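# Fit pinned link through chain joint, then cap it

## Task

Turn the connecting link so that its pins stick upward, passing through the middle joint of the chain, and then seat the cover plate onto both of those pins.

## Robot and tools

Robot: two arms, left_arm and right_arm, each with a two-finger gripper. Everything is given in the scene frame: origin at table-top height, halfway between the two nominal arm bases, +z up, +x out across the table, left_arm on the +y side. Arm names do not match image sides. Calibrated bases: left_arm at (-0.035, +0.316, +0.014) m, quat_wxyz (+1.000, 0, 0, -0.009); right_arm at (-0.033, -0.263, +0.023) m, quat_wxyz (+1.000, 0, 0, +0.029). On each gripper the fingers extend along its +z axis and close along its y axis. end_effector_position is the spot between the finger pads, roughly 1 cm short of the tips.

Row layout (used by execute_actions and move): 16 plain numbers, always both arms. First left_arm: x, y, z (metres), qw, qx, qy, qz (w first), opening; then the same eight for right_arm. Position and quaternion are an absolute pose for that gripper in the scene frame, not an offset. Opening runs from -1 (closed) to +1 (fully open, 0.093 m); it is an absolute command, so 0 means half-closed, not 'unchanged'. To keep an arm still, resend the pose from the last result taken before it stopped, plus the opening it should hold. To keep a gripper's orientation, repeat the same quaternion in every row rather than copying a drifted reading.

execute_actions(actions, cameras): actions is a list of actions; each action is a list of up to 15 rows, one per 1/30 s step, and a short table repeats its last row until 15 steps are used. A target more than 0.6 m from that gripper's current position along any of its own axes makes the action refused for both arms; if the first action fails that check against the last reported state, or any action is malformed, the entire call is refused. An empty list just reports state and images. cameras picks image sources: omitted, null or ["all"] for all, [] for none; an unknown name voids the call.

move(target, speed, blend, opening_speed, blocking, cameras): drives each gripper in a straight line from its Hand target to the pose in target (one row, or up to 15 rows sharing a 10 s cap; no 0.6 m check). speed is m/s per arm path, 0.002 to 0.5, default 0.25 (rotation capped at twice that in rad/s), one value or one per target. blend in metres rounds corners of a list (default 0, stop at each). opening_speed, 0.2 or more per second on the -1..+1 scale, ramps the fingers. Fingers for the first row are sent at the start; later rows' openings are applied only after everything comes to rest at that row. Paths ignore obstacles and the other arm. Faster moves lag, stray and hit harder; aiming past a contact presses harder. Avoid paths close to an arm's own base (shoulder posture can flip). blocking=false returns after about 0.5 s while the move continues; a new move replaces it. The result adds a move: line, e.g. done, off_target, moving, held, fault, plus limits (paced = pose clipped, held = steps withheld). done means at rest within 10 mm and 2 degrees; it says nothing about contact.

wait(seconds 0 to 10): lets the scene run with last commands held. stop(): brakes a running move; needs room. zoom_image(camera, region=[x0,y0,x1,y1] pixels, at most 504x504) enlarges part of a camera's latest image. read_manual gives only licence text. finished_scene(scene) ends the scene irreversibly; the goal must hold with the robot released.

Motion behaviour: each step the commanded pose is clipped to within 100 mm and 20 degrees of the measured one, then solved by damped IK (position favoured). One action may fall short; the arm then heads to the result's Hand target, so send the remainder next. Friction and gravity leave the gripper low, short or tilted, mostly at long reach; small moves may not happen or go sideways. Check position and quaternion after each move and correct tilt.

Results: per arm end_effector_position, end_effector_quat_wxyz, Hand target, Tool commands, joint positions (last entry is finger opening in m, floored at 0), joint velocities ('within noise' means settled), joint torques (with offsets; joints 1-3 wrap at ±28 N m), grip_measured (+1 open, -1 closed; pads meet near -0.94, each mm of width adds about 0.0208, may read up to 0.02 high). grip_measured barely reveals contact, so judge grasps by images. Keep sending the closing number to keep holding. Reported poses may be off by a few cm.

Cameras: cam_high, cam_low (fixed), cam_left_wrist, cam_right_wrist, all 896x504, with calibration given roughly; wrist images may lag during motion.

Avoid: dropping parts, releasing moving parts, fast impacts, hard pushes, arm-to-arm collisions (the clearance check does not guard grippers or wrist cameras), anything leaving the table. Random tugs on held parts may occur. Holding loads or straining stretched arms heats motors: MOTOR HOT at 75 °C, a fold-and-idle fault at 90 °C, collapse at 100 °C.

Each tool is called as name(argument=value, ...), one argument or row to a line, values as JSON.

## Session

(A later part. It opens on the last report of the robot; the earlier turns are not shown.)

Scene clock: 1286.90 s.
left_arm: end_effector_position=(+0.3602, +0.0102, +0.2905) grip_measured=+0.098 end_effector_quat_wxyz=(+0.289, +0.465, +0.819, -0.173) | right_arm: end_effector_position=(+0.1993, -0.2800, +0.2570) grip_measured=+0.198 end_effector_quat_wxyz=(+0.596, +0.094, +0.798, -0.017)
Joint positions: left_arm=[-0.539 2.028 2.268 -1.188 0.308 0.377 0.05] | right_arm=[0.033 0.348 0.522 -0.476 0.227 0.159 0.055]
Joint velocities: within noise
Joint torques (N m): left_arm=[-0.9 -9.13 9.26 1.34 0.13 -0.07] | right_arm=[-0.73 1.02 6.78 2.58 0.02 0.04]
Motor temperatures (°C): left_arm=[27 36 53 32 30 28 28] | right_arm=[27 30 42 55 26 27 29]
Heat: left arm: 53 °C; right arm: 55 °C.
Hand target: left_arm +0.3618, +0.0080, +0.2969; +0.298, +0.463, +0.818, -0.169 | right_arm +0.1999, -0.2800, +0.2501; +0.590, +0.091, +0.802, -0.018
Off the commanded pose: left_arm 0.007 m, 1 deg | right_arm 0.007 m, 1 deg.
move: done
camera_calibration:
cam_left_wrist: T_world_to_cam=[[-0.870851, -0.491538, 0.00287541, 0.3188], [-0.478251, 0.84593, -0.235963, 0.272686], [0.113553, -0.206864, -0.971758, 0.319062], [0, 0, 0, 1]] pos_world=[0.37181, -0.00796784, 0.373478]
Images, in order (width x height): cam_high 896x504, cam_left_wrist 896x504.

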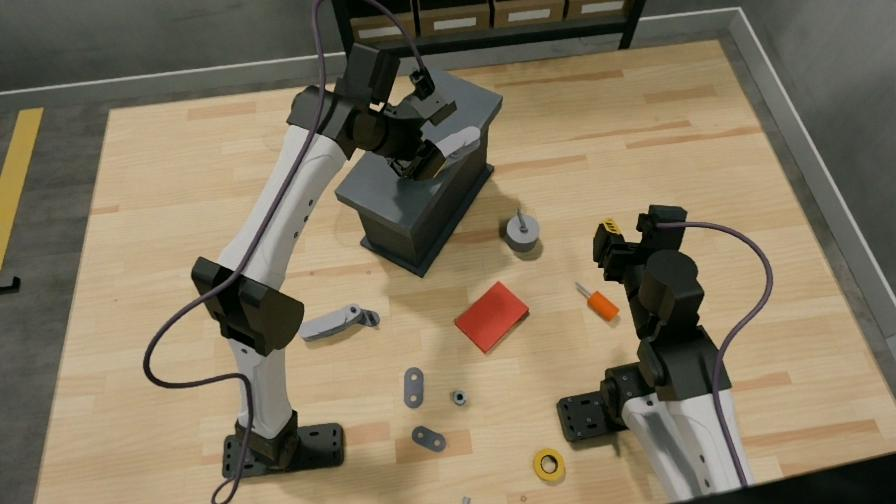

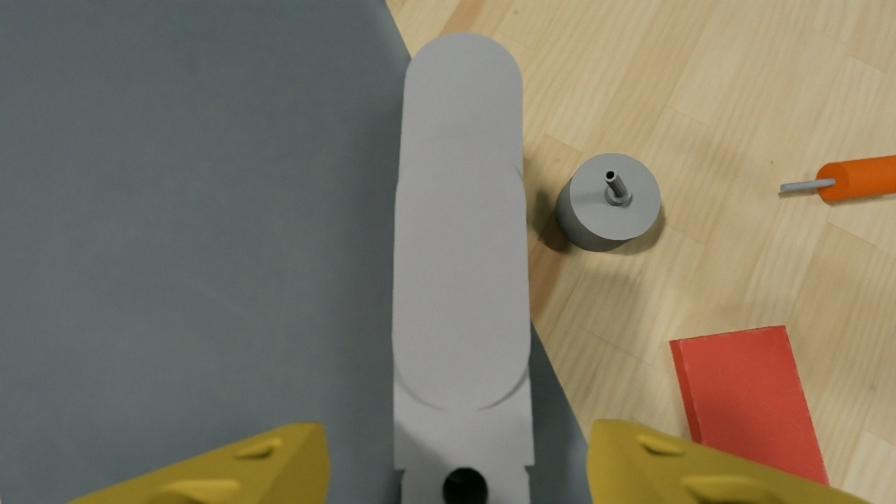

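move(
  target=[0.383,-0.031,0.268,0.2977,0.4627,0.8179,-0.1684,0.1,0.2000,-0.2800,0.2500,0.590,0.091,0.802,-0.018,0.2],
  speed=0.06,
  cameras=["cam_left_wrist","cam_low"],
)

Scene clock: 1296.60 s.
left_arm: end_effector_position=(+0.3789, -0.0272, +0.2606) grip_measured=+0.098 end_effector_quat_wxyz=(+0.283, +0.466, +0.820, -0.172) | right_arm: end_effector_position=(+0.1993, -0.2800, +0.2570) grip_measured=+0.198 end_effector_quat_wxyz=(+0.596, +0.094, +0.798, -0.017)
Joint positions: left_arm=[-0.589 2.172 2.37 -1.144 0.279 0.336 0.05] | right_arm=[0.033 0.348 0.522 -0.476 0.227 0.159 0.055]
Joint velocities: within noise
Joint torques (N m): left_arm=[-0.91 -10.06 9.4 1.47 0.13 -0.09] | right_arm=[-0.9 1.01 6.8 2.55 0.03 0.03]
Motor temperatures (°C): left_arm=[27 38 52 33 30 28 28] | right_arm=[27 30 42 55 26 27 29]
Heat: left arm: 52 °C; right arm: 55 °C.
Hand target: left_arm +0.3828, -0.0308, +0.2681; +0.298, +0.462, +0.818, -0.169 | right_arm +0.1999, -0.2800, +0.2501; +0.590, +0.091, +0.802, -0.018
Off the commanded pose: left_arm 0.009 m, 2 deg | right_arm 0.007 m, 1 deg.
move: done
camera_calibration:
cam_left_wrist: T_world_to_cam=[[-0.871242, -0.490807, 0.00675742, 0.315951], [-0.479469, 0.848007, -0.225818, 0.304123], [0.105103, -0.199982, -0.974146, 0.28415], [0, 0, 0, 1]] pos_world=[0.391222, -0.0460022, 0.343345]
Images, in order (width x height): cam_low 896x504, cam_left_wrist 896x504.

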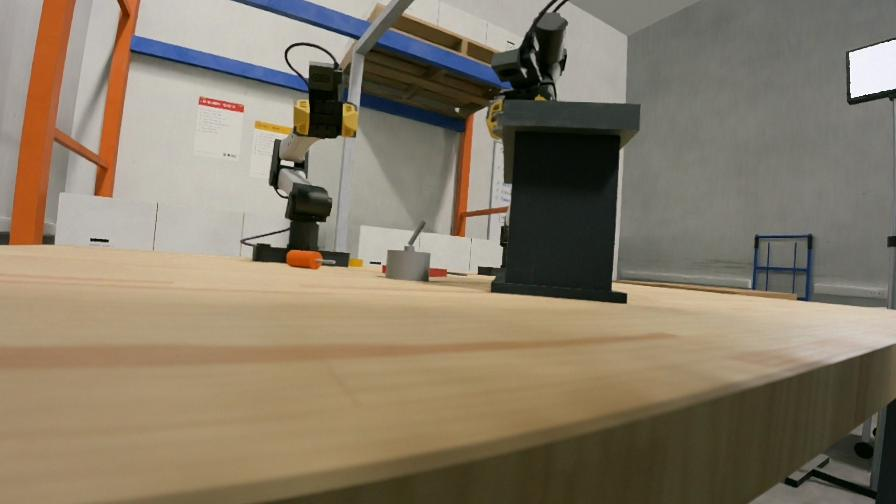

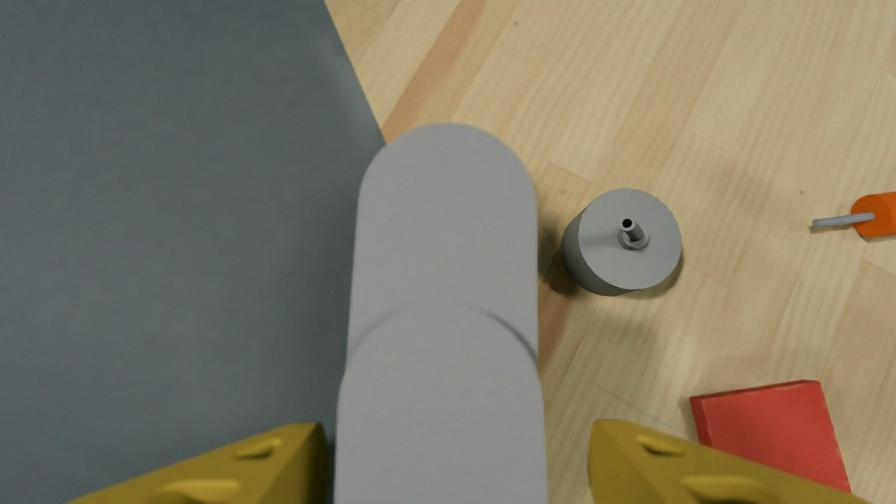

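move(
  target=[0.3855,-0.0295,0.2605,0.2977,0.4627,0.8179,-0.1684,0.1,0.2000,-0.2800,0.2500,0.590,0.091,0.802,-0.018,0.2],
  speed=0.04,
  cameras=["cam_left_wrist","cam_low"],
)

zoom_image(
  camera="cam_low",
  region=[440, 0, 680, 200],
)

Scene clock: 1309.87 s.
left_arm: end_effector_position=(+0.3829, -0.0300, +0.2588) grip_measured=+0.098 end_effector_quat_wxyz=(+0.291, +0.465, +0.818, -0.172) | right_arm: end_effector_position=(+0.1993, -0.2800, +0.2570) grip_measured=+0.198 end_effector_quat_wxyz=(+0.596, +0.094, +0.798, -0.017)
Joint positions: left_arm=[-0.589 2.172 2.352 -1.111 0.278 0.336 0.05] | right_arm=[0.033 0.348 0.522 -0.476 0.227 0.159 0.055]
Joint velocities: within noise
Joint torques (N m): left_arm=[-0.35 -11.1 6.56 1.48 0.16 -0.01] | right_arm=[-1.01 1.03 6.83 2.58 0.01 0.04]
Motor temperatures (°C): left_arm=[27 40 54 33 30 28 28] | right_arm=[27 30 41 55 26 27 29]
Heat: left arm: 54 °C; right arm: 55 °C.
Hand target: left_arm +0.3854, -0.0294, +0.2606; +0.298, +0.463, +0.818, -0.168 | right_arm +0.1999, -0.2800, +0.2501; +0.590, +0.091, +0.802, -0.018
Off the commanded pose: left_arm 0.003 m, 1 deg | right_arm 0.007 m, 1 deg.
move: done
camera_calibration:
cam_left_wrist: T_world_to_cam=[[-0.871029, -0.491232, -0.000268418, 0.319882], [-0.476853, 0.845664, -0.239714, 0.310513], [0.117982, -0.208669, -0.970844, 0.275369], [0, 0, 0, 1]] pos_world=[0.394207, -0.0479922, 0.34186]
Images, in order (width x height): cam_low 896x504, cam_left_wrist 896x504.

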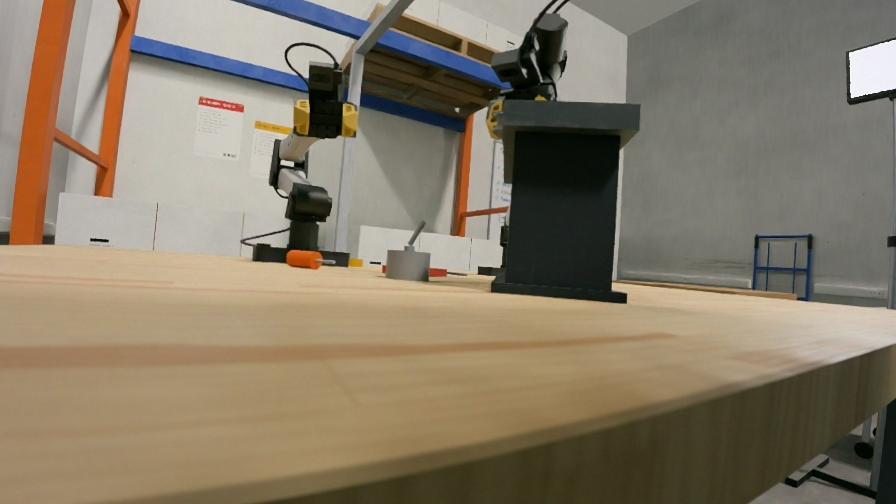

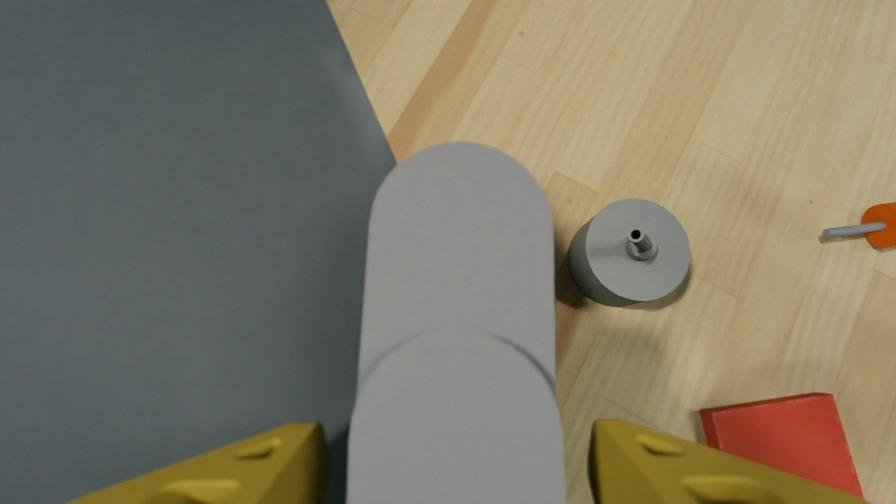

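Scaled by 2.100 from the camera's 896x504 image, which has a finer 1280x720 frame.

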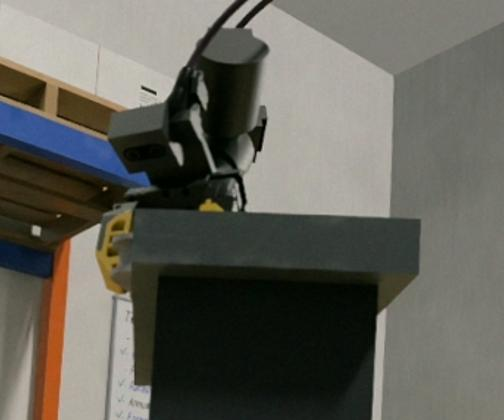

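move(
  target=[0.3850,-0.0295,0.2560,0.2977,0.4627,0.8179,-0.1684,0.1,0.2000,-0.2800,0.2500,0.590,0.091,0.802,-0.018,0.2],
  speed=0.04,
  cameras=["cam_left_wrist"],
)

Scene clock: 1320.07 s.
left_arm: end_effector_position=(+0.3862, -0.0322, +0.2524) grip_measured=+0.098 end_effector_quat_wxyz=(+0.294, +0.465, +0.817, -0.173) | right_arm: end_effector_position=(+0.1993, -0.2800, +0.2570) grip_measured=+0.198 end_effector_quat_wxyz=(+0.596, +0.094, +0.798, -0.017)
Joint positions: left_arm=[-0.589 2.171 2.319 -1.073 0.278 0.336 0.05] | right_arm=[0.033 0.348 0.522 -0.476 0.227 0.159 0.055]
Joint velocities: within noise
Joint torques (N m): left_arm=[-0.39 -12.29 5.76 1.42 0.15 -0.03] | right_arm=[-1.03 0.95 6.65 2.55 -0.01 0.05]
Motor temperatures (°C): left_arm=[27 41 51 33 30 28 28] | right_arm=[27 30 41 55 26 27 29]
Heat: left arm: 51 °C; right arm: 55 °C.
Hand target: left_arm +0.3850, -0.0295, +0.2560; +0.297, +0.463, +0.818, -0.168 | right_arm +0.1999, -0.2800, +0.2501; +0.590, +0.091, +0.802, -0.018
Off the commanded pose: left_arm 0.005 m, 1 deg | right_arm 0.007 m, 1 deg.
move: done
camera_calibration:
cam_left_wrist: T_world_to_cam=[[-0.871022, -0.491237, -0.00276345, 0.32222], [-0.475714, 0.844875, -0.244709, 0.313207], [0.122545, -0.211832, -0.969593, 0.266134], [0, 0, 0, 1]] pos_world=[0.397044, -0.0499589, 0.335577]
Images, in order (width x height): cam_left_wrist 896x504.

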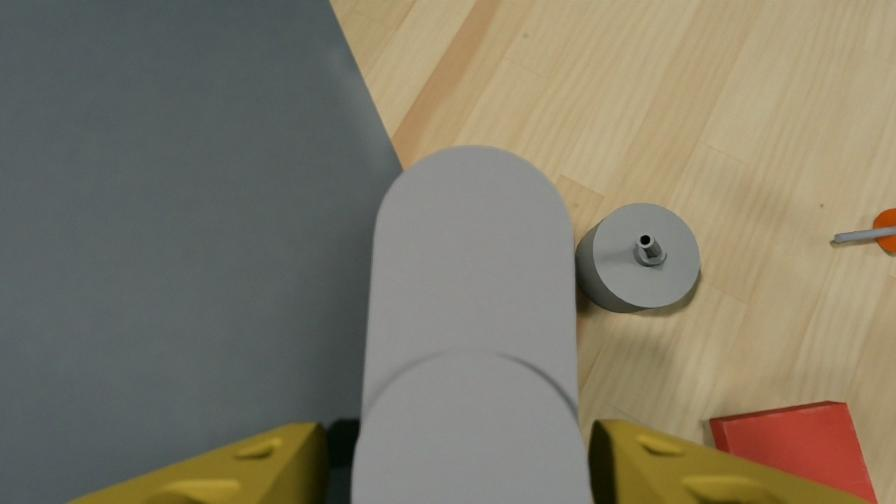

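move(
  target=[0.3830,-0.0290,0.2570,0.2977,0.4627,0.8179,-0.1684,-0.8,0.2000,-0.2800,0.2500,0.590,0.091,0.802,-0.018,0.2],
  speed=0.03,
  opening_speed=0.4,
  cameras=["cam_left_wrist"],
)

Scene clock: 1327.93 s.
left_arm: end_effector_position=(+0.3885, -0.0332, +0.2522) grip_measured=-0.480 end_effector_quat_wxyz=(+0.299, +0.465, +0.815, -0.172) | right_arm: end_effector_position=(+0.1993, -0.2800, +0.2570) grip_measured=+0.198 end_effector_quat_wxyz=(+0.596, +0.094, +0.798, -0.017)
Joint positions: left_arm=[-0.589 2.167 2.306 -1.051 0.275 0.336 0.022] | right_arm=[0.033 0.348 0.522 -0.476 0.227 0.159 0.055]
Joint velocities: within noise
Joint torques (N m): left_arm=[-0.5 -12.68 5.96 1.26 0.16 -0.05] | right_arm=[-1.02 0.96 6.69 2.62 0 0.01]
Motor temperatures (°C): left_arm=[27 45 50 33 30 28 28] | right_arm=[27 30 41 55 26 27 29]
Heat: left arm: 50 °C; right arm: 55 °C.
Hand target: left_arm +0.3832, -0.0291, +0.2570; +0.298, +0.463, +0.818, -0.168 | right_arm +0.1999, -0.2800, +0.2501; +0.590, +0.091, +0.802, -0.018
Off the commanded pose: left_arm 0.008 m, 1 deg | right_arm 0.007 m, 1 deg.
move: done
camera_calibration:
cam_left_wrist: T_world_to_cam=[[-0.870039, -0.492879, -0.010094, 0.325163], [-0.474508, 0.842813, -0.253985, 0.316917], [0.133691, -0.216188, -0.967155, 0.260323], [0, 0, 0, 1]] pos_world=[0.398481, -0.0505573, 0.335547]
Images, in order (width x height): cam_left_wrist 896x504.

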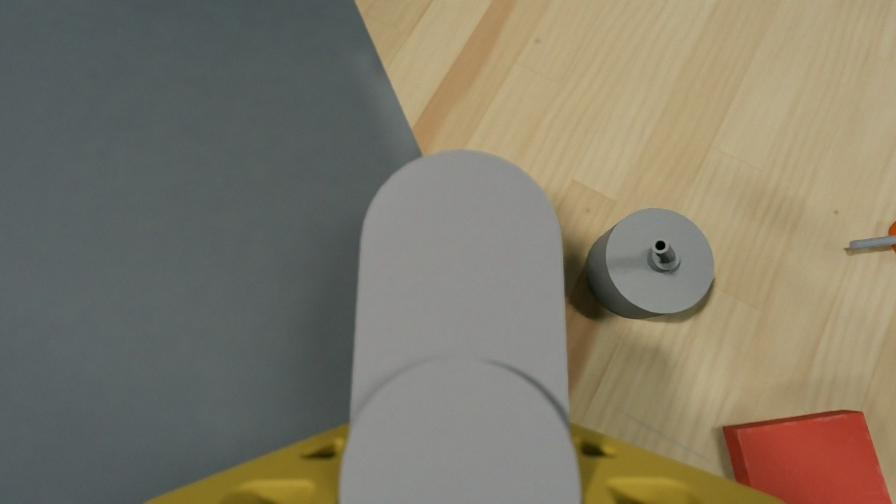

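move(
  target=[
    [0.3780,-0.0200,0.2900,0.2977,0.4627,0.8179,-0.1684,-0.8,0.2000,-0.2800,0.2500,0.590,0.091,0.802,-0.018,0.2],
    [0.3400,0.0100,0.3200,0.2977,0.4627,0.8179,-0.1684,-0.8,0.2000,-0.2800,0.2500,0.590,0.091,0.802,-0.018,0.2],
  ],
  speed=0.08,
  blend=[0.01,0],
  cameras=["cam_left_wrist","cam_high"],
)

Scene clock: 1351.37 s.
left_arm: end_effector_position=(+0.3389, +0.0080, +0.2918) grip_measured=-0.480 end_effector_quat_wxyz=(+0.256, +0.462, +0.833, -0.164) | right_arm: end_effector_position=(+0.1993, -0.2800, +0.2570) grip_measured=+0.198 end_effector_quat_wxyz=(+0.596, +0.094, +0.798, -0.017)
Joint positions: left_arm=[-0.578 2.04 2.335 -1.303 0.271 0.339 0.022] | right_arm=[0.033 0.348 0.522 -0.476 0.227 0.159 0.055]
Joint velocities: within noise
Joint torques (N m): left_arm=[0.28 -13.2 7.28 1.57 0.33 0.11] | right_arm=[-0.9 1.11 6.76 2.55 0.02 0.07]
Motor temperatures (°C): left_arm=[27 47 48 34 30 28 29] | right_arm=[27 30 41 55 26 27 29]
Heat: left arm: 48 °C; right arm: 55 °C.
Hand target: left_arm +0.3391, +0.0105, +0.3199; +0.297, +0.463, +0.818, -0.168 | right_arm +0.1999, -0.2800, +0.2501; +0.590, +0.091, +0.802, -0.018
Off the commanded pose: left_arm 0.028 m, 5 deg | right_arm 0.007 m, 1 deg.
move: off_target (left_arm)
camera_calibration:
cam_left_wrist: T_world_to_cam=[[-0.864323, -0.502264, 0.0260098, 0.290363], [-0.49899, 0.849925, -0.169223, 0.252217], [0.0628883, -0.159242, -0.985235, 0.342999], [0, 0, 0, 1]] pos_world=[0.355251, -0.0139071, 0.373063]
Images, in order (width x height): cam_high 896x504, cam_left_wrist 896x504.

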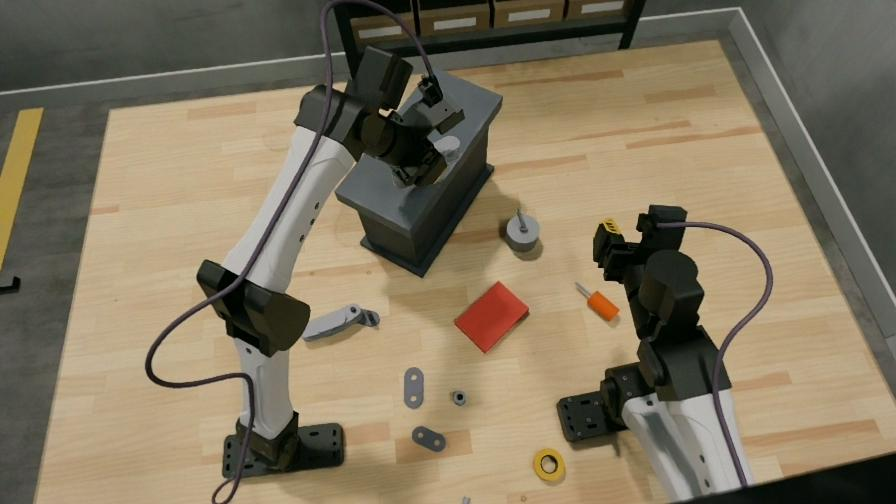

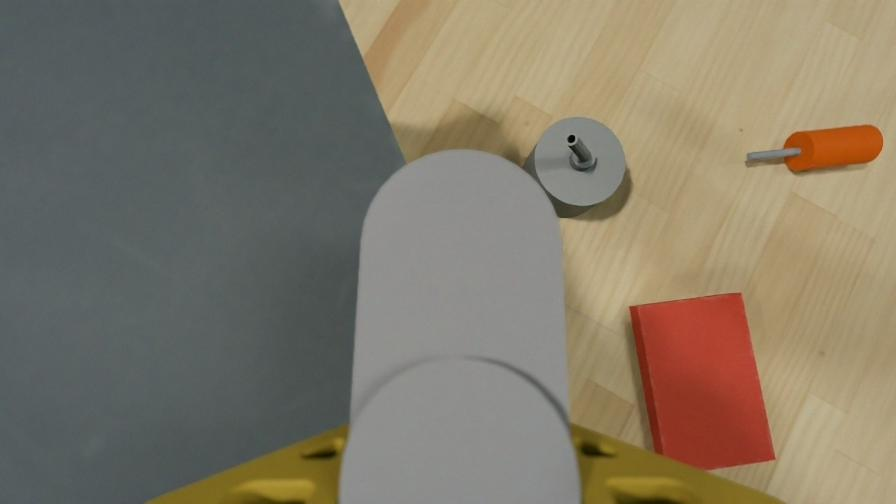

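move(
  target=[
    [0.2600,0.0900,0.3200,0.2977,0.4627,0.8179,-0.1684,-0.8,0.2000,-0.2800,0.2500,0.590,0.091,0.802,-0.018,0.2],
    [0.2000,0.1000,0.2700,0.1838,0.7925,0.5049,-0.2885,-0.8,0.2000,-0.2800,0.2500,0.590,0.091,0.802,-0.018,0.2],
  ],
  speed=0.2,
  cameras=["cam_left_wrist","cam_high"],
)

Scene clock: 1366.93 s.
left_arm: end_effector_position=(+0.2056, +0.1037, +0.2561) grip_measured=-0.480 end_effector_quat_wxyz=(+0.198, +0.787, +0.527, -0.253) | right_arm: end_effector_position=(+0.1993, -0.2800, +0.2570) grip_measured=+0.198 end_effector_quat_wxyz=(+0.596, +0.094, +0.798, -0.017)
Joint positions: left_arm=[-0.381 1.684 1.741 -1.565 0.652 1.54 0.022] | right_arm=[0.033 0.348 0.522 -0.476 0.227 0.159 0.055]
Joint velocities: within noise
Joint torques (N m): left_arm=[-0.05 -8.46 6.71 0.32 1 0.09] | right_arm=[-0.98 1.09 6.82 2.54 0.05 0.08]
Motor temperatures (°C): left_arm=[27 49 48 34 30 28 29] | right_arm=[27 30 41 55 26 27 29]
Heat: left arm: 49 °C; right arm: 55 °C.
Hand target: left_arm +0.1998, +0.1000, +0.2694; +0.221, +0.783, +0.516, -0.266 | right_arm +0.1999, -0.2800, +0.2501; +0.590, +0.091, +0.802, -0.018
Off the commanded pose: left_arm 0.015 m, 5 deg | right_arm 0.007 m, 1 deg.
joint sent to its limit (left arm) — joint 4 (wrist pitch), lower limit. The joint targets are off in orientation, not in position.
move: off_target (left_arm)
camera_calibration:
cam_left_wrist: T_world_to_cam=[[-0.92212, 0.38298, -0.0549594, 0.164941], [0.385889, 0.900101, -0.202256, -0.0803754], [-0.0279909, -0.207713, -0.977789, 0.353246], [0, 0, 0, 1]] pos_world=[0.193, 0.0825504, 0.338209]
Images, in order (width x height): cam_high 896x504, cam_left_wrist 896x504.

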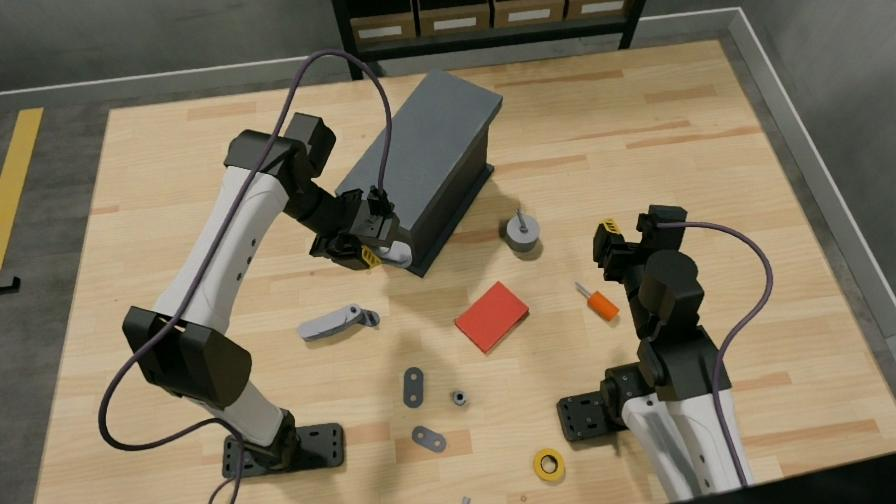

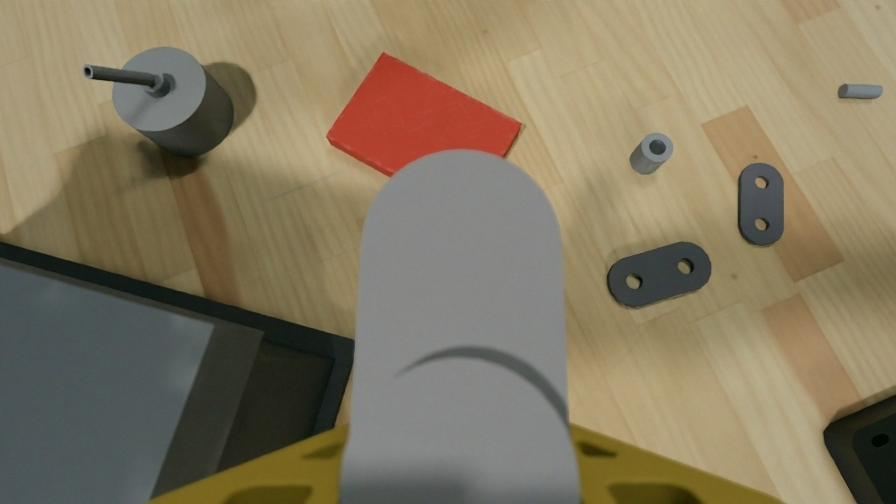

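move(
  target=[
    [0.1900,0.0850,0.2000,0.1838,0.7925,0.5049,-0.2885,-0.8,0.2000,-0.2800,0.2500,0.590,0.091,0.802,-0.018,0.2],
    [0.1700,0.0650,0.0650,0.1925,0.7878,0.5019,-0.3022,-0.8,0.2000,-0.2800,0.2500,0.590,0.091,0.802,-0.018,0.2],
  ],
  speed=0.15,
  blend=[0.02,0],
  cameras=["cam_left_wrist","cam_high","cam_low"],
)

Scene clock: 1398.63 s.
left_arm: end_effector_position=(+0.2142, +0.0580, +0.1061) grip_measured=-0.480 end_effector_quat_wxyz=(+0.282, +0.801, +0.480, -0.222) | right_arm: end_effector_position=(+0.1993, -0.2800, +0.2570) grip_measured=+0.198 end_effector_quat_wxyz=(+0.596, +0.094, +0.798, -0.017)
Joint positions: left_arm=[-0.488 1.655 1.054 -0.649 0.673 1.444 0.022] | right_arm=[0.033 0.348 0.522 -0.476 0.227 0.159 0.055]
Joint velocities: within noise
Joint torques (N m): left_arm=[-2.63 -0.27 2.29 -0.14 0.98 -0.07] | right_arm=[-0.91 0.98 6.61 2.54 0 0]
Motor temperatures (°C): left_arm=[27 43 48 30 31 28 29] | right_arm=[27 29 41 55 26 27 29]
Heat: left arm: 48 °C; right arm: 55 °C.
Hand target: left_arm +0.1712, +0.0664, +0.0715; +0.195, +0.786, +0.505, -0.298 | right_arm +0.1999, -0.2800, +0.2501; +0.590, +0.091, +0.802, -0.018
Off the commanded pose: left_arm 0.061 m, 14 deg | right_arm 0.007 m, 1 deg.
move: off_target (left_arm)
camera_calibration:
cam_left_wrist: T_world_to_cam=[[-0.883309, 0.397203, -0.248988, 0.19361], [0.45335, 0.858964, -0.238022, -0.0811787], [0.119329, -0.323125, -0.938803, 0.16833], [0, 0, 0, 1]] pos_world=[0.187733, 0.0472188, 0.186913]
Images, in order (width x height): cam_high 896x504, cam_low 896x504, cam_left_wrist 896x504.

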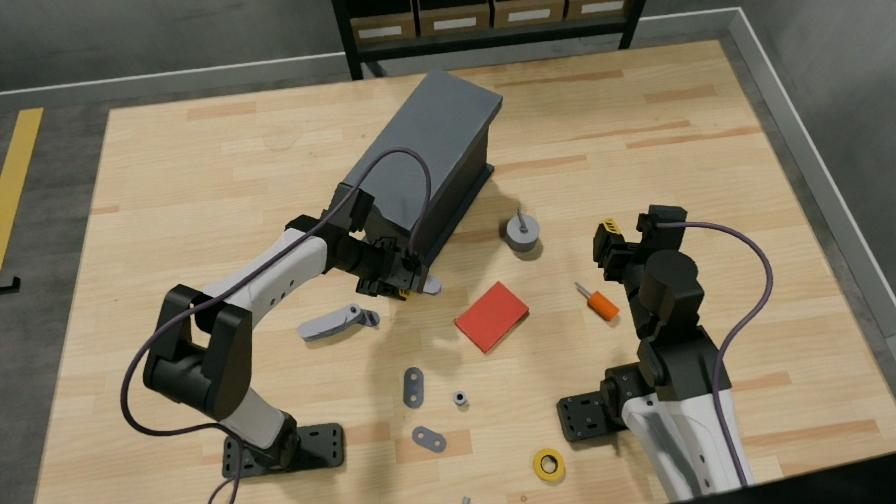

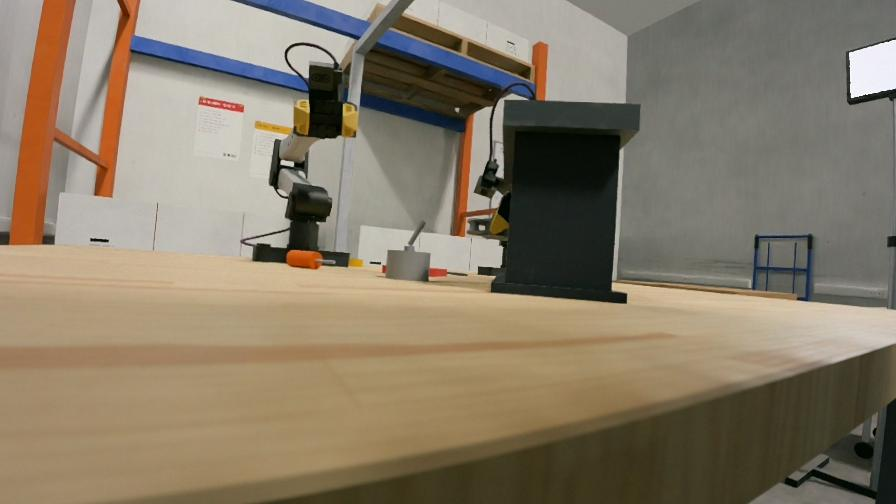

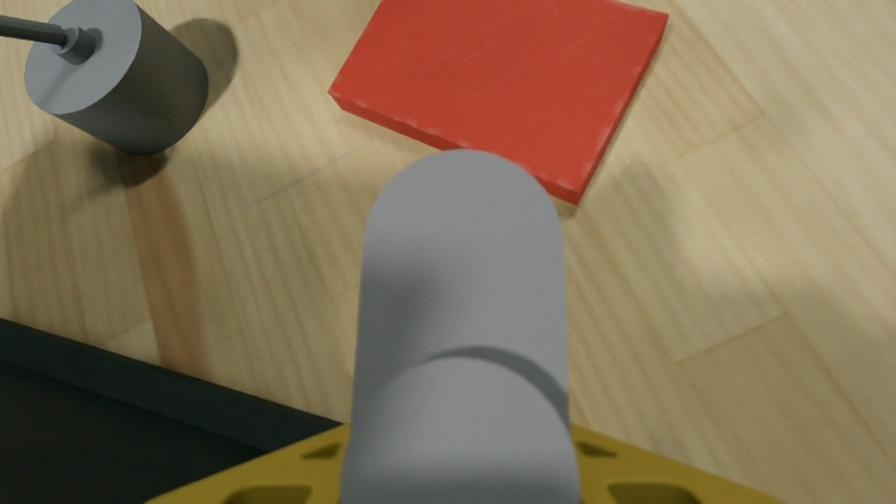

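zoom_image(
  camera="cam_high",
  region=[270, 150, 490, 320],
)

zoom_image(
  camera="cam_low",
  region=[440, 60, 680, 300],
)

Scaled by 2.291 from the camera's 896x504 image, which has a finer 1280x720 frame.

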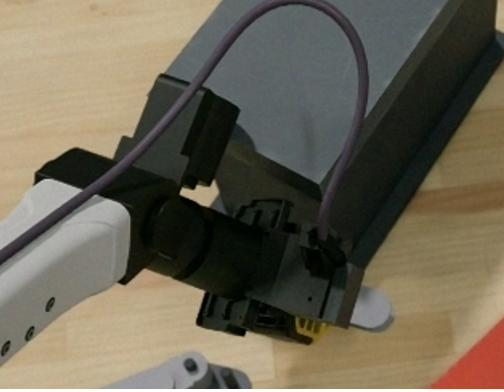

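Scaled by 2.100 from the camera's 896x504 image, which has a finer 1280x720 frame.

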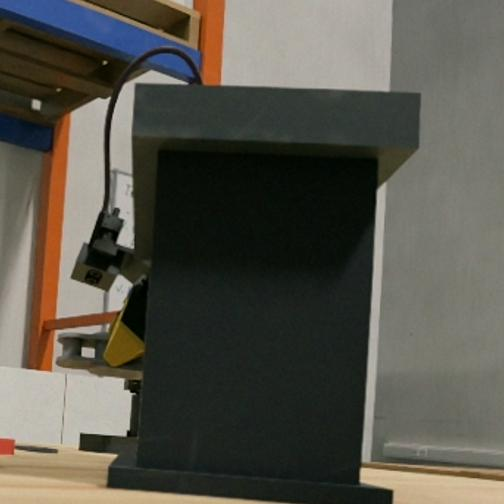

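move(
  target=[0.1700,0.1000,0.1150,0.1838,0.7925,0.5049,-0.2885,-0.8,0.2000,-0.2800,0.2500,0.590,0.091,0.802,-0.018,0.2],
  speed=0.1,
  cameras=["cam_left_wrist","cam_high"],
)

zoom_image(
  camera="cam_high",
  region=[270, 150, 490, 320],
)

Scene clock: 1421.77 s.
left_arm: end_effector_position=(+0.1705, +0.1022, +0.1089) grip_measured=-0.480 end_effector_quat_wxyz=(+0.175, +0.795, +0.509, -0.278) | right_arm: end_effector_position=(+0.1993, -0.2800, +0.2570) grip_measured=+0.198 end_effector_quat_wxyz=(+0.596, +0.094, +0.798, -0.017)
Joint positions: left_arm=[-0.427 1.632 1.086 -1.021 0.67 1.557 0.022] | right_arm=[0.033 0.348 0.522 -0.476 0.227 0.159 0.055]
Joint velocities: within noise
Joint torques (N m): left_arm=[0.2 -6.23 7.01 0.19 0.79 0.11] | right_arm=[-0.88 1.06 6.57 2.59 0.03 0.05]
Motor temperatures (°C): left_arm=[27 39 45 29 32 28 30] | right_arm=[27 29 41 55 26 27 29]
Heat: left arm: 45 °C; right arm: 55 °C.
Hand target: left_arm +0.1701, +0.1000, +0.1150; +0.184, +0.793, +0.505, -0.288 | right_arm +0.1999, -0.2800, +0.2501; +0.590, +0.091, +0.802, -0.018
Off the commanded pose: left_arm 0.006 m, 2 deg | right_arm 0.007 m, 1 deg.
move: done
camera_calibration:
cam_left_wrist: T_world_to_cam=[[-0.899107, 0.437687, -0.00604425, 0.1102], [0.428124, 0.876418, -0.220457, -0.0979969], [-0.0911938, -0.200802, -0.975378, 0.217813], [0, 0, 0, 1]] pos_world=[0.160899, 0.0813905, 0.191512]
Images, in order (width x height): cam_high 896x504, cam_left_wrist 896x504.

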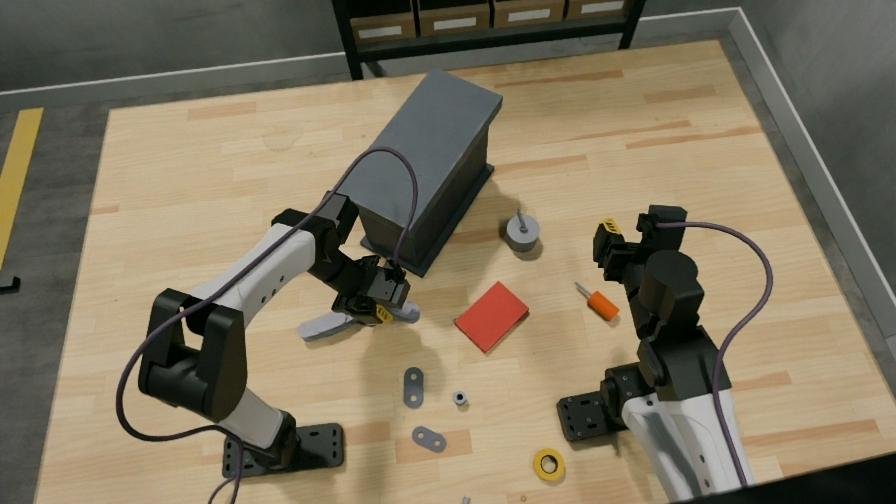

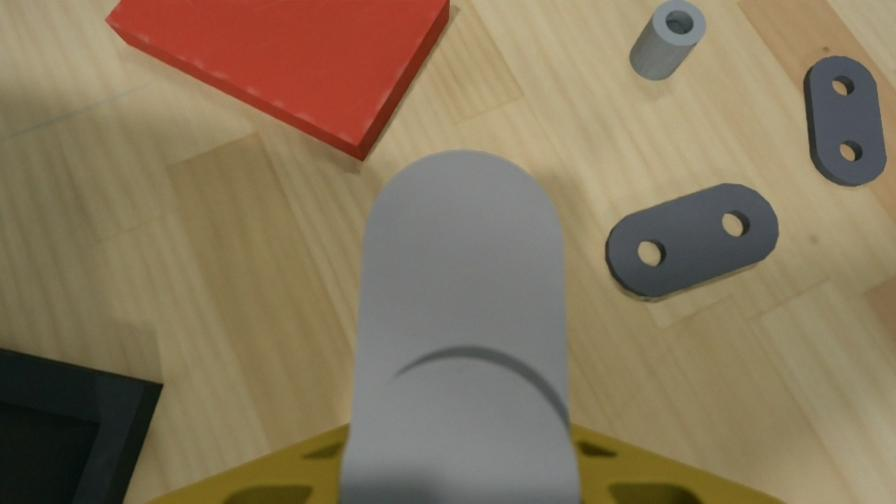

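Scaled by 2.291 from the camera's 896x504 image, which has a finer 1280x720 frame.

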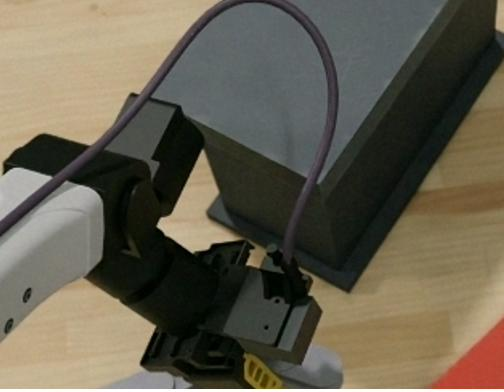

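move(
  target=[0.1620,0.0720,0.0650,0.1925,0.7878,0.5019,-0.3022,-0.8,0.2000,-0.2800,0.2500,0.590,0.091,0.802,-0.018,0.2],
  speed=0.08,
  cameras=["cam_left_wrist","cam_high"],
)

zoom_image(
  camera="cam_high",
  region=[300, 240, 480, 400],
)

Scene clock: 1440.97 s.
left_arm: end_effector_position=(+0.1640, +0.0805, +0.0577) grip_measured=-0.480 end_effector_quat_wxyz=(+0.176, +0.794, +0.508, -0.284) | right_arm: end_effector_position=(+0.1993, -0.2800, +0.2570) grip_measured=+0.198 end_effector_quat_wxyz=(+0.596, +0.094, +0.798, -0.017)
Joint positions: left_arm=[-0.502 1.72 0.956 -0.749 0.679 1.463 0.022] | right_arm=[0.033 0.348 0.522 -0.476 0.227 0.159 0.055]
Joint velocities: within noise
Joint torques (N m): left_arm=[-0.98 -6.68 5.83 0.51 1 -0.08] | right_arm=[-0.85 1.07 6.76 2.6 0.03 0.01]
Motor temperatures (°C): left_arm=[27 39 47 28 31 28 30] | right_arm=[27 29 41 55 26 27 29]
Heat: left arm: 47 °C; right arm: 55 °C.
Hand target: left_arm +0.1619, +0.0723, +0.0651; +0.192, +0.788, +0.501, -0.302 | right_arm +0.1999, -0.2800, +0.2501; +0.590, +0.091, +0.802, -0.018
Off the commanded pose: left_arm 0.011 m, 3 deg | right_arm 0.007 m, 1 deg.
move: off_target (left_arm)
camera_calibration:
cam_left_wrist: T_world_to_cam=[[-0.898788, 0.438381, -0.00156596, 0.113208], [0.426879, 0.87438, -0.230725, -0.0865707], [-0.0997765, -0.208042, -0.973018, 0.164787], [0, 0, 0, 1]] pos_world=[0.155147, 0.0603501, 0.140544]
Images, in order (width x height): cam_high 896x504, cam_left_wrist 896x504.

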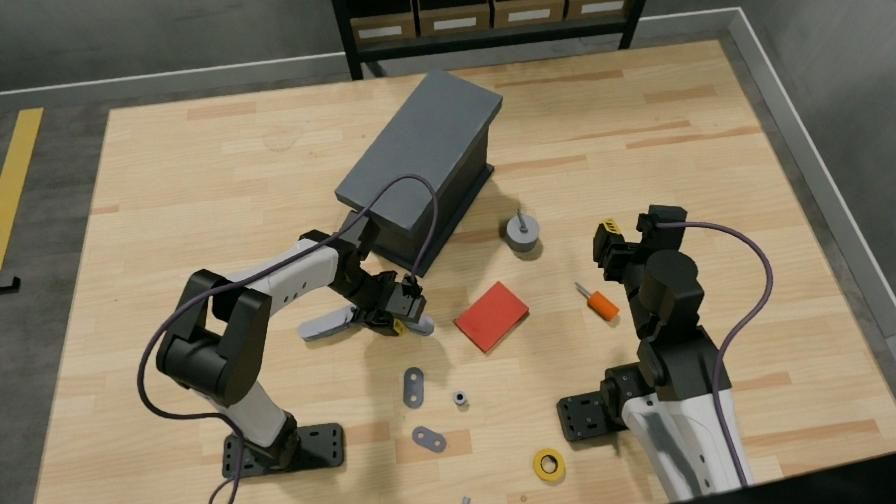

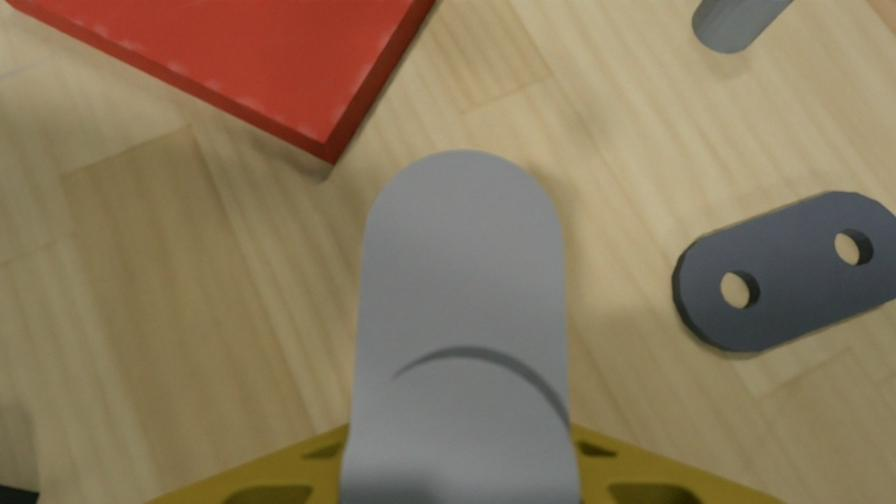

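Scaled by 2.800 from the camera's 896x504 image, which has a finer 1280x720 frame.

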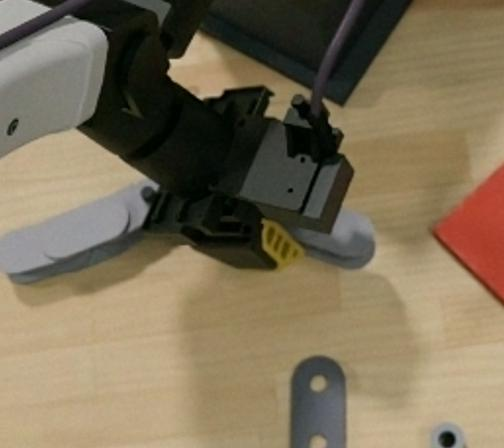

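move(
  target=[0.1600,0.0630,0.0500,0.1969,0.7847,0.4999,-0.3091,-0.8,0.2000,-0.2800,0.2500,0.590,0.091,0.802,-0.018,0.2],
  speed=0.06,
  cameras=["cam_left_wrist","cam_high"],
)

Scene clock: 1449.33 s.
left_arm: end_effector_position=(+0.1620, +0.0722, +0.0422) grip_measured=-0.480 end_effector_quat_wxyz=(+0.179, +0.791, +0.508, -0.289) | right_arm: end_effector_position=(+0.1993, -0.2800, +0.2570) grip_measured=+0.198 end_effector_quat_wxyz=(+0.596, +0.094, +0.798, -0.017)
Joint positions: left_arm=[-0.524 1.759 0.923 -0.655 0.691 1.43 0.022] | right_arm=[0.033 0.348 0.522 -0.476 0.227 0.159 0.055]
Joint velocities: within noise
Joint torques (N m): left_arm=[-0.94 -6.79 5.74 0.55 1.04 -0.07] | right_arm=[-0.85 1.07 6.82 2.56 0.03 0.03]
Motor temperatures (°C): left_arm=[27 39 46 28 32 28 30] | right_arm=[27 29 41 55 26 27 29]
Heat: left arm: 46 °C; right arm: 55 °C.
Hand target: left_arm +0.1599, +0.0635, +0.0501; +0.196, +0.785, +0.500, -0.309 | right_arm +0.1999, -0.2800, +0.2501; +0.590, +0.091, +0.802, -0.018
Off the commanded pose: left_arm 0.012 m, 3 deg | right_arm 0.007 m, 1 deg.
move: off_target (left_arm)
camera_calibration:
cam_left_wrist: T_world_to_cam=[[-0.899671, 0.436566, -0.00147378, 0.115245], [0.423663, 0.872256, -0.244295, -0.0808058], [-0.105365, -0.220409, -0.9697, 0.149412], [0, 0, 0, 1]] pos_world=[0.15366, 0.0531031, 0.125314]
Images, in order (width x height): cam_high 896x504, cam_left_wrist 896x504.

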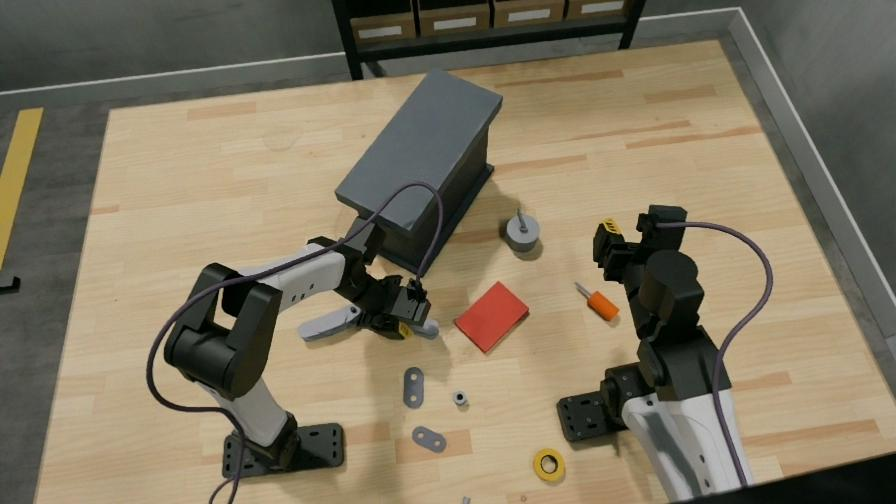

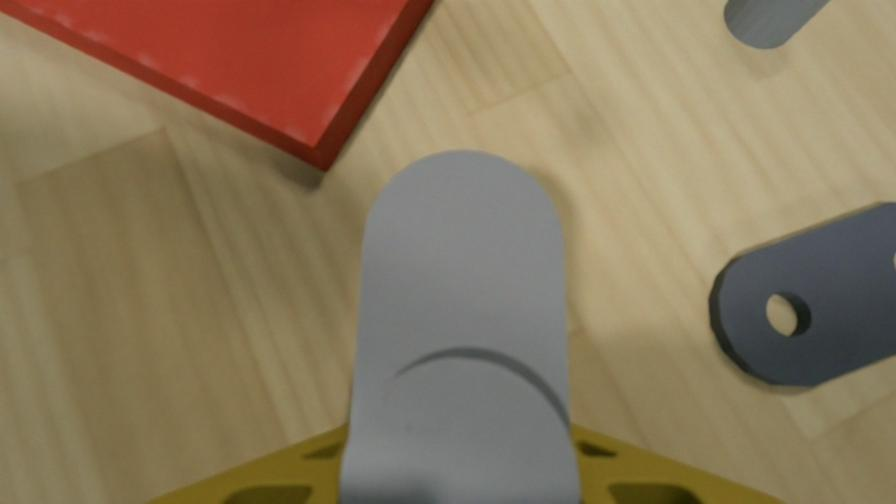

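move(
  target=[0.1600,0.0630,0.0370,0.1969,0.7847,0.4999,-0.3091,-0.8,0.2000,-0.2800,0.2500,0.590,0.091,0.802,-0.018,0.2],
  speed=0.04,
  cameras=["cam_left_wrist"],
)

Scene clock: 1458.47 s.
left_arm: end_effector_position=(+0.1619, +0.0722, +0.0294) grip_measured=-0.480 end_effector_quat_wxyz=(+0.180, +0.791, +0.508, -0.290) | right_arm: end_effector_position=(+0.1993, -0.2800, +0.2570) grip_measured=+0.198 end_effector_quat_wxyz=(+0.596, +0.094, +0.798, -0.017)
Joint positions: left_arm=[-0.524 1.789 0.899 -0.599 0.692 1.43 0.022] | right_arm=[0.033 0.348 0.522 -0.476 0.227 0.159 0.055]
Joint velocities: within noise
Joint torques (N m): left_arm=[-0.95 -6.79 5.6 0.55 1.04 -0.07] | right_arm=[-0.92 0.96 6.64 2.57 0 0.03]
Motor temperatures (°C): left_arm=[27 39 46 28 32 28 30] | right_arm=[27 29 41 56 26 27 29]
Heat: left arm: 46 °C; right arm: 56 °C.
Hand target: left_arm +0.1601, +0.0634, +0.0371; +0.196, +0.785, +0.500, -0.309 | right_arm +0.1999, -0.2800, +0.2500; +0.590, +0.091, +0.802, -0.018
Off the commanded pose: left_arm 0.012 m, 3 deg | right_arm 0.007 m, 1 deg.
move: off_target (left_arm)
camera_calibration:
cam_left_wrist: T_world_to_cam=[[-0.899772, 0.436356, -0.00192097, 0.115218], [0.423471, 0.872124, -0.245097, -0.0837728], [-0.105274, -0.221345, -0.969497, 0.13704], [0, 0, 0, 1]] pos_world=[0.153572, 0.0531174, 0.112548]
Images, in order (width x height): cam_left_wrist 896x504.

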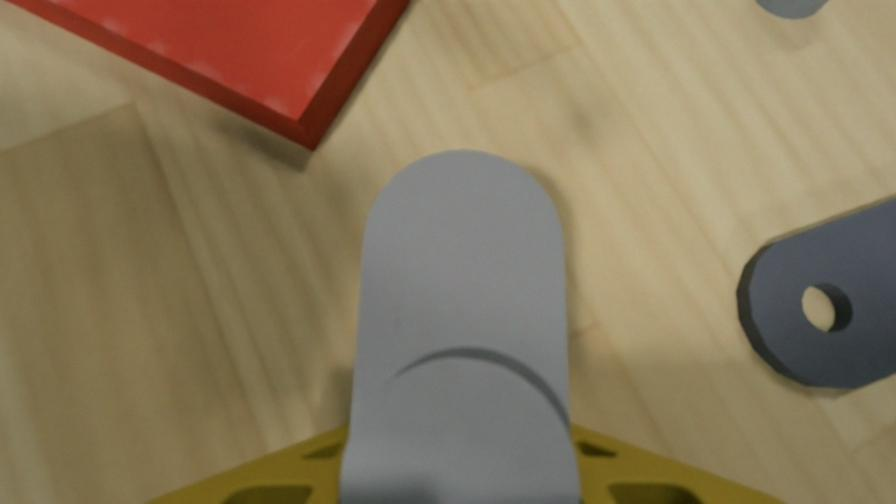

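move(
  target=[0.1600,0.0630,0.0325,0.1969,0.7847,0.4999,-0.3091,-0.8,0.2000,-0.2800,0.2500,0.590,0.091,0.802,-0.018,0.2],
  speed=0.03,
  cameras=["cam_left_wrist"],
)

Scene clock: 1466.33 s.
left_arm: end_effector_position=(+0.1619, +0.0721, +0.0250) grip_measured=-0.480 end_effector_quat_wxyz=(+0.180, +0.791, +0.508, -0.290) | right_arm: end_effector_position=(+0.1993, -0.2800, +0.2570) grip_measured=+0.198 end_effector_quat_wxyz=(+0.596, +0.094, +0.798, -0.017)
Joint positions: left_arm=[-0.524 1.8 0.891 -0.58 0.692 1.429 0.022] | right_arm=[0.033 0.348 0.522 -0.476 0.227 0.159 0.055]
Joint velocities: within noise
Joint torques (N m): left_arm=[-0.94 -6.78 5.53 0.58 1.02 -0.08] | right_arm=[-0.91 0.95 6.79 2.58 0 0.05]
Motor temperatures (°C): left_arm=[27 40 45 28 32 28 30] | right_arm=[27 29 41 56 26 27 29]
Heat: left arm: 45 °C; right arm: 56 °C.
Hand target: left_arm +0.1600, +0.0634, +0.0326; +0.196, +0.785, +0.500, -0.309 | right_arm +0.1999, -0.2800, +0.2500; +0.590, +0.091, +0.802, -0.018
Off the commanded pose: left_arm 0.012 m, 3 deg | right_arm 0.007 m, 1 deg.
move: off_target (left_arm)
camera_calibration:
cam_left_wrist: T_world_to_cam=[[-0.899887, 0.436119, -0.0020221, 0.115275], [0.42322, 0.872132, -0.245499, -0.0847328], [-0.105303, -0.221777, -0.969395, 0.132865], [0, 0, 0, 1]] pos_world=[0.153586, 0.0530912, 0.10823]
Images, in order (width x height): cam_left_wrist 896x504.

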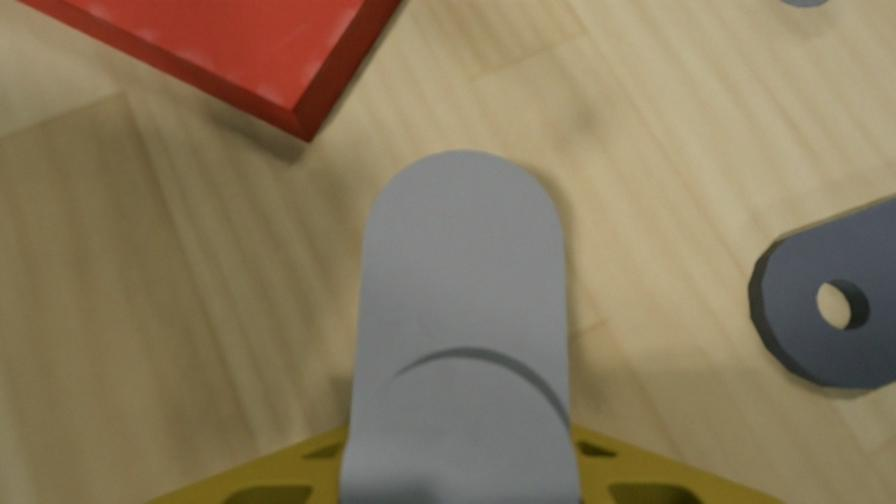

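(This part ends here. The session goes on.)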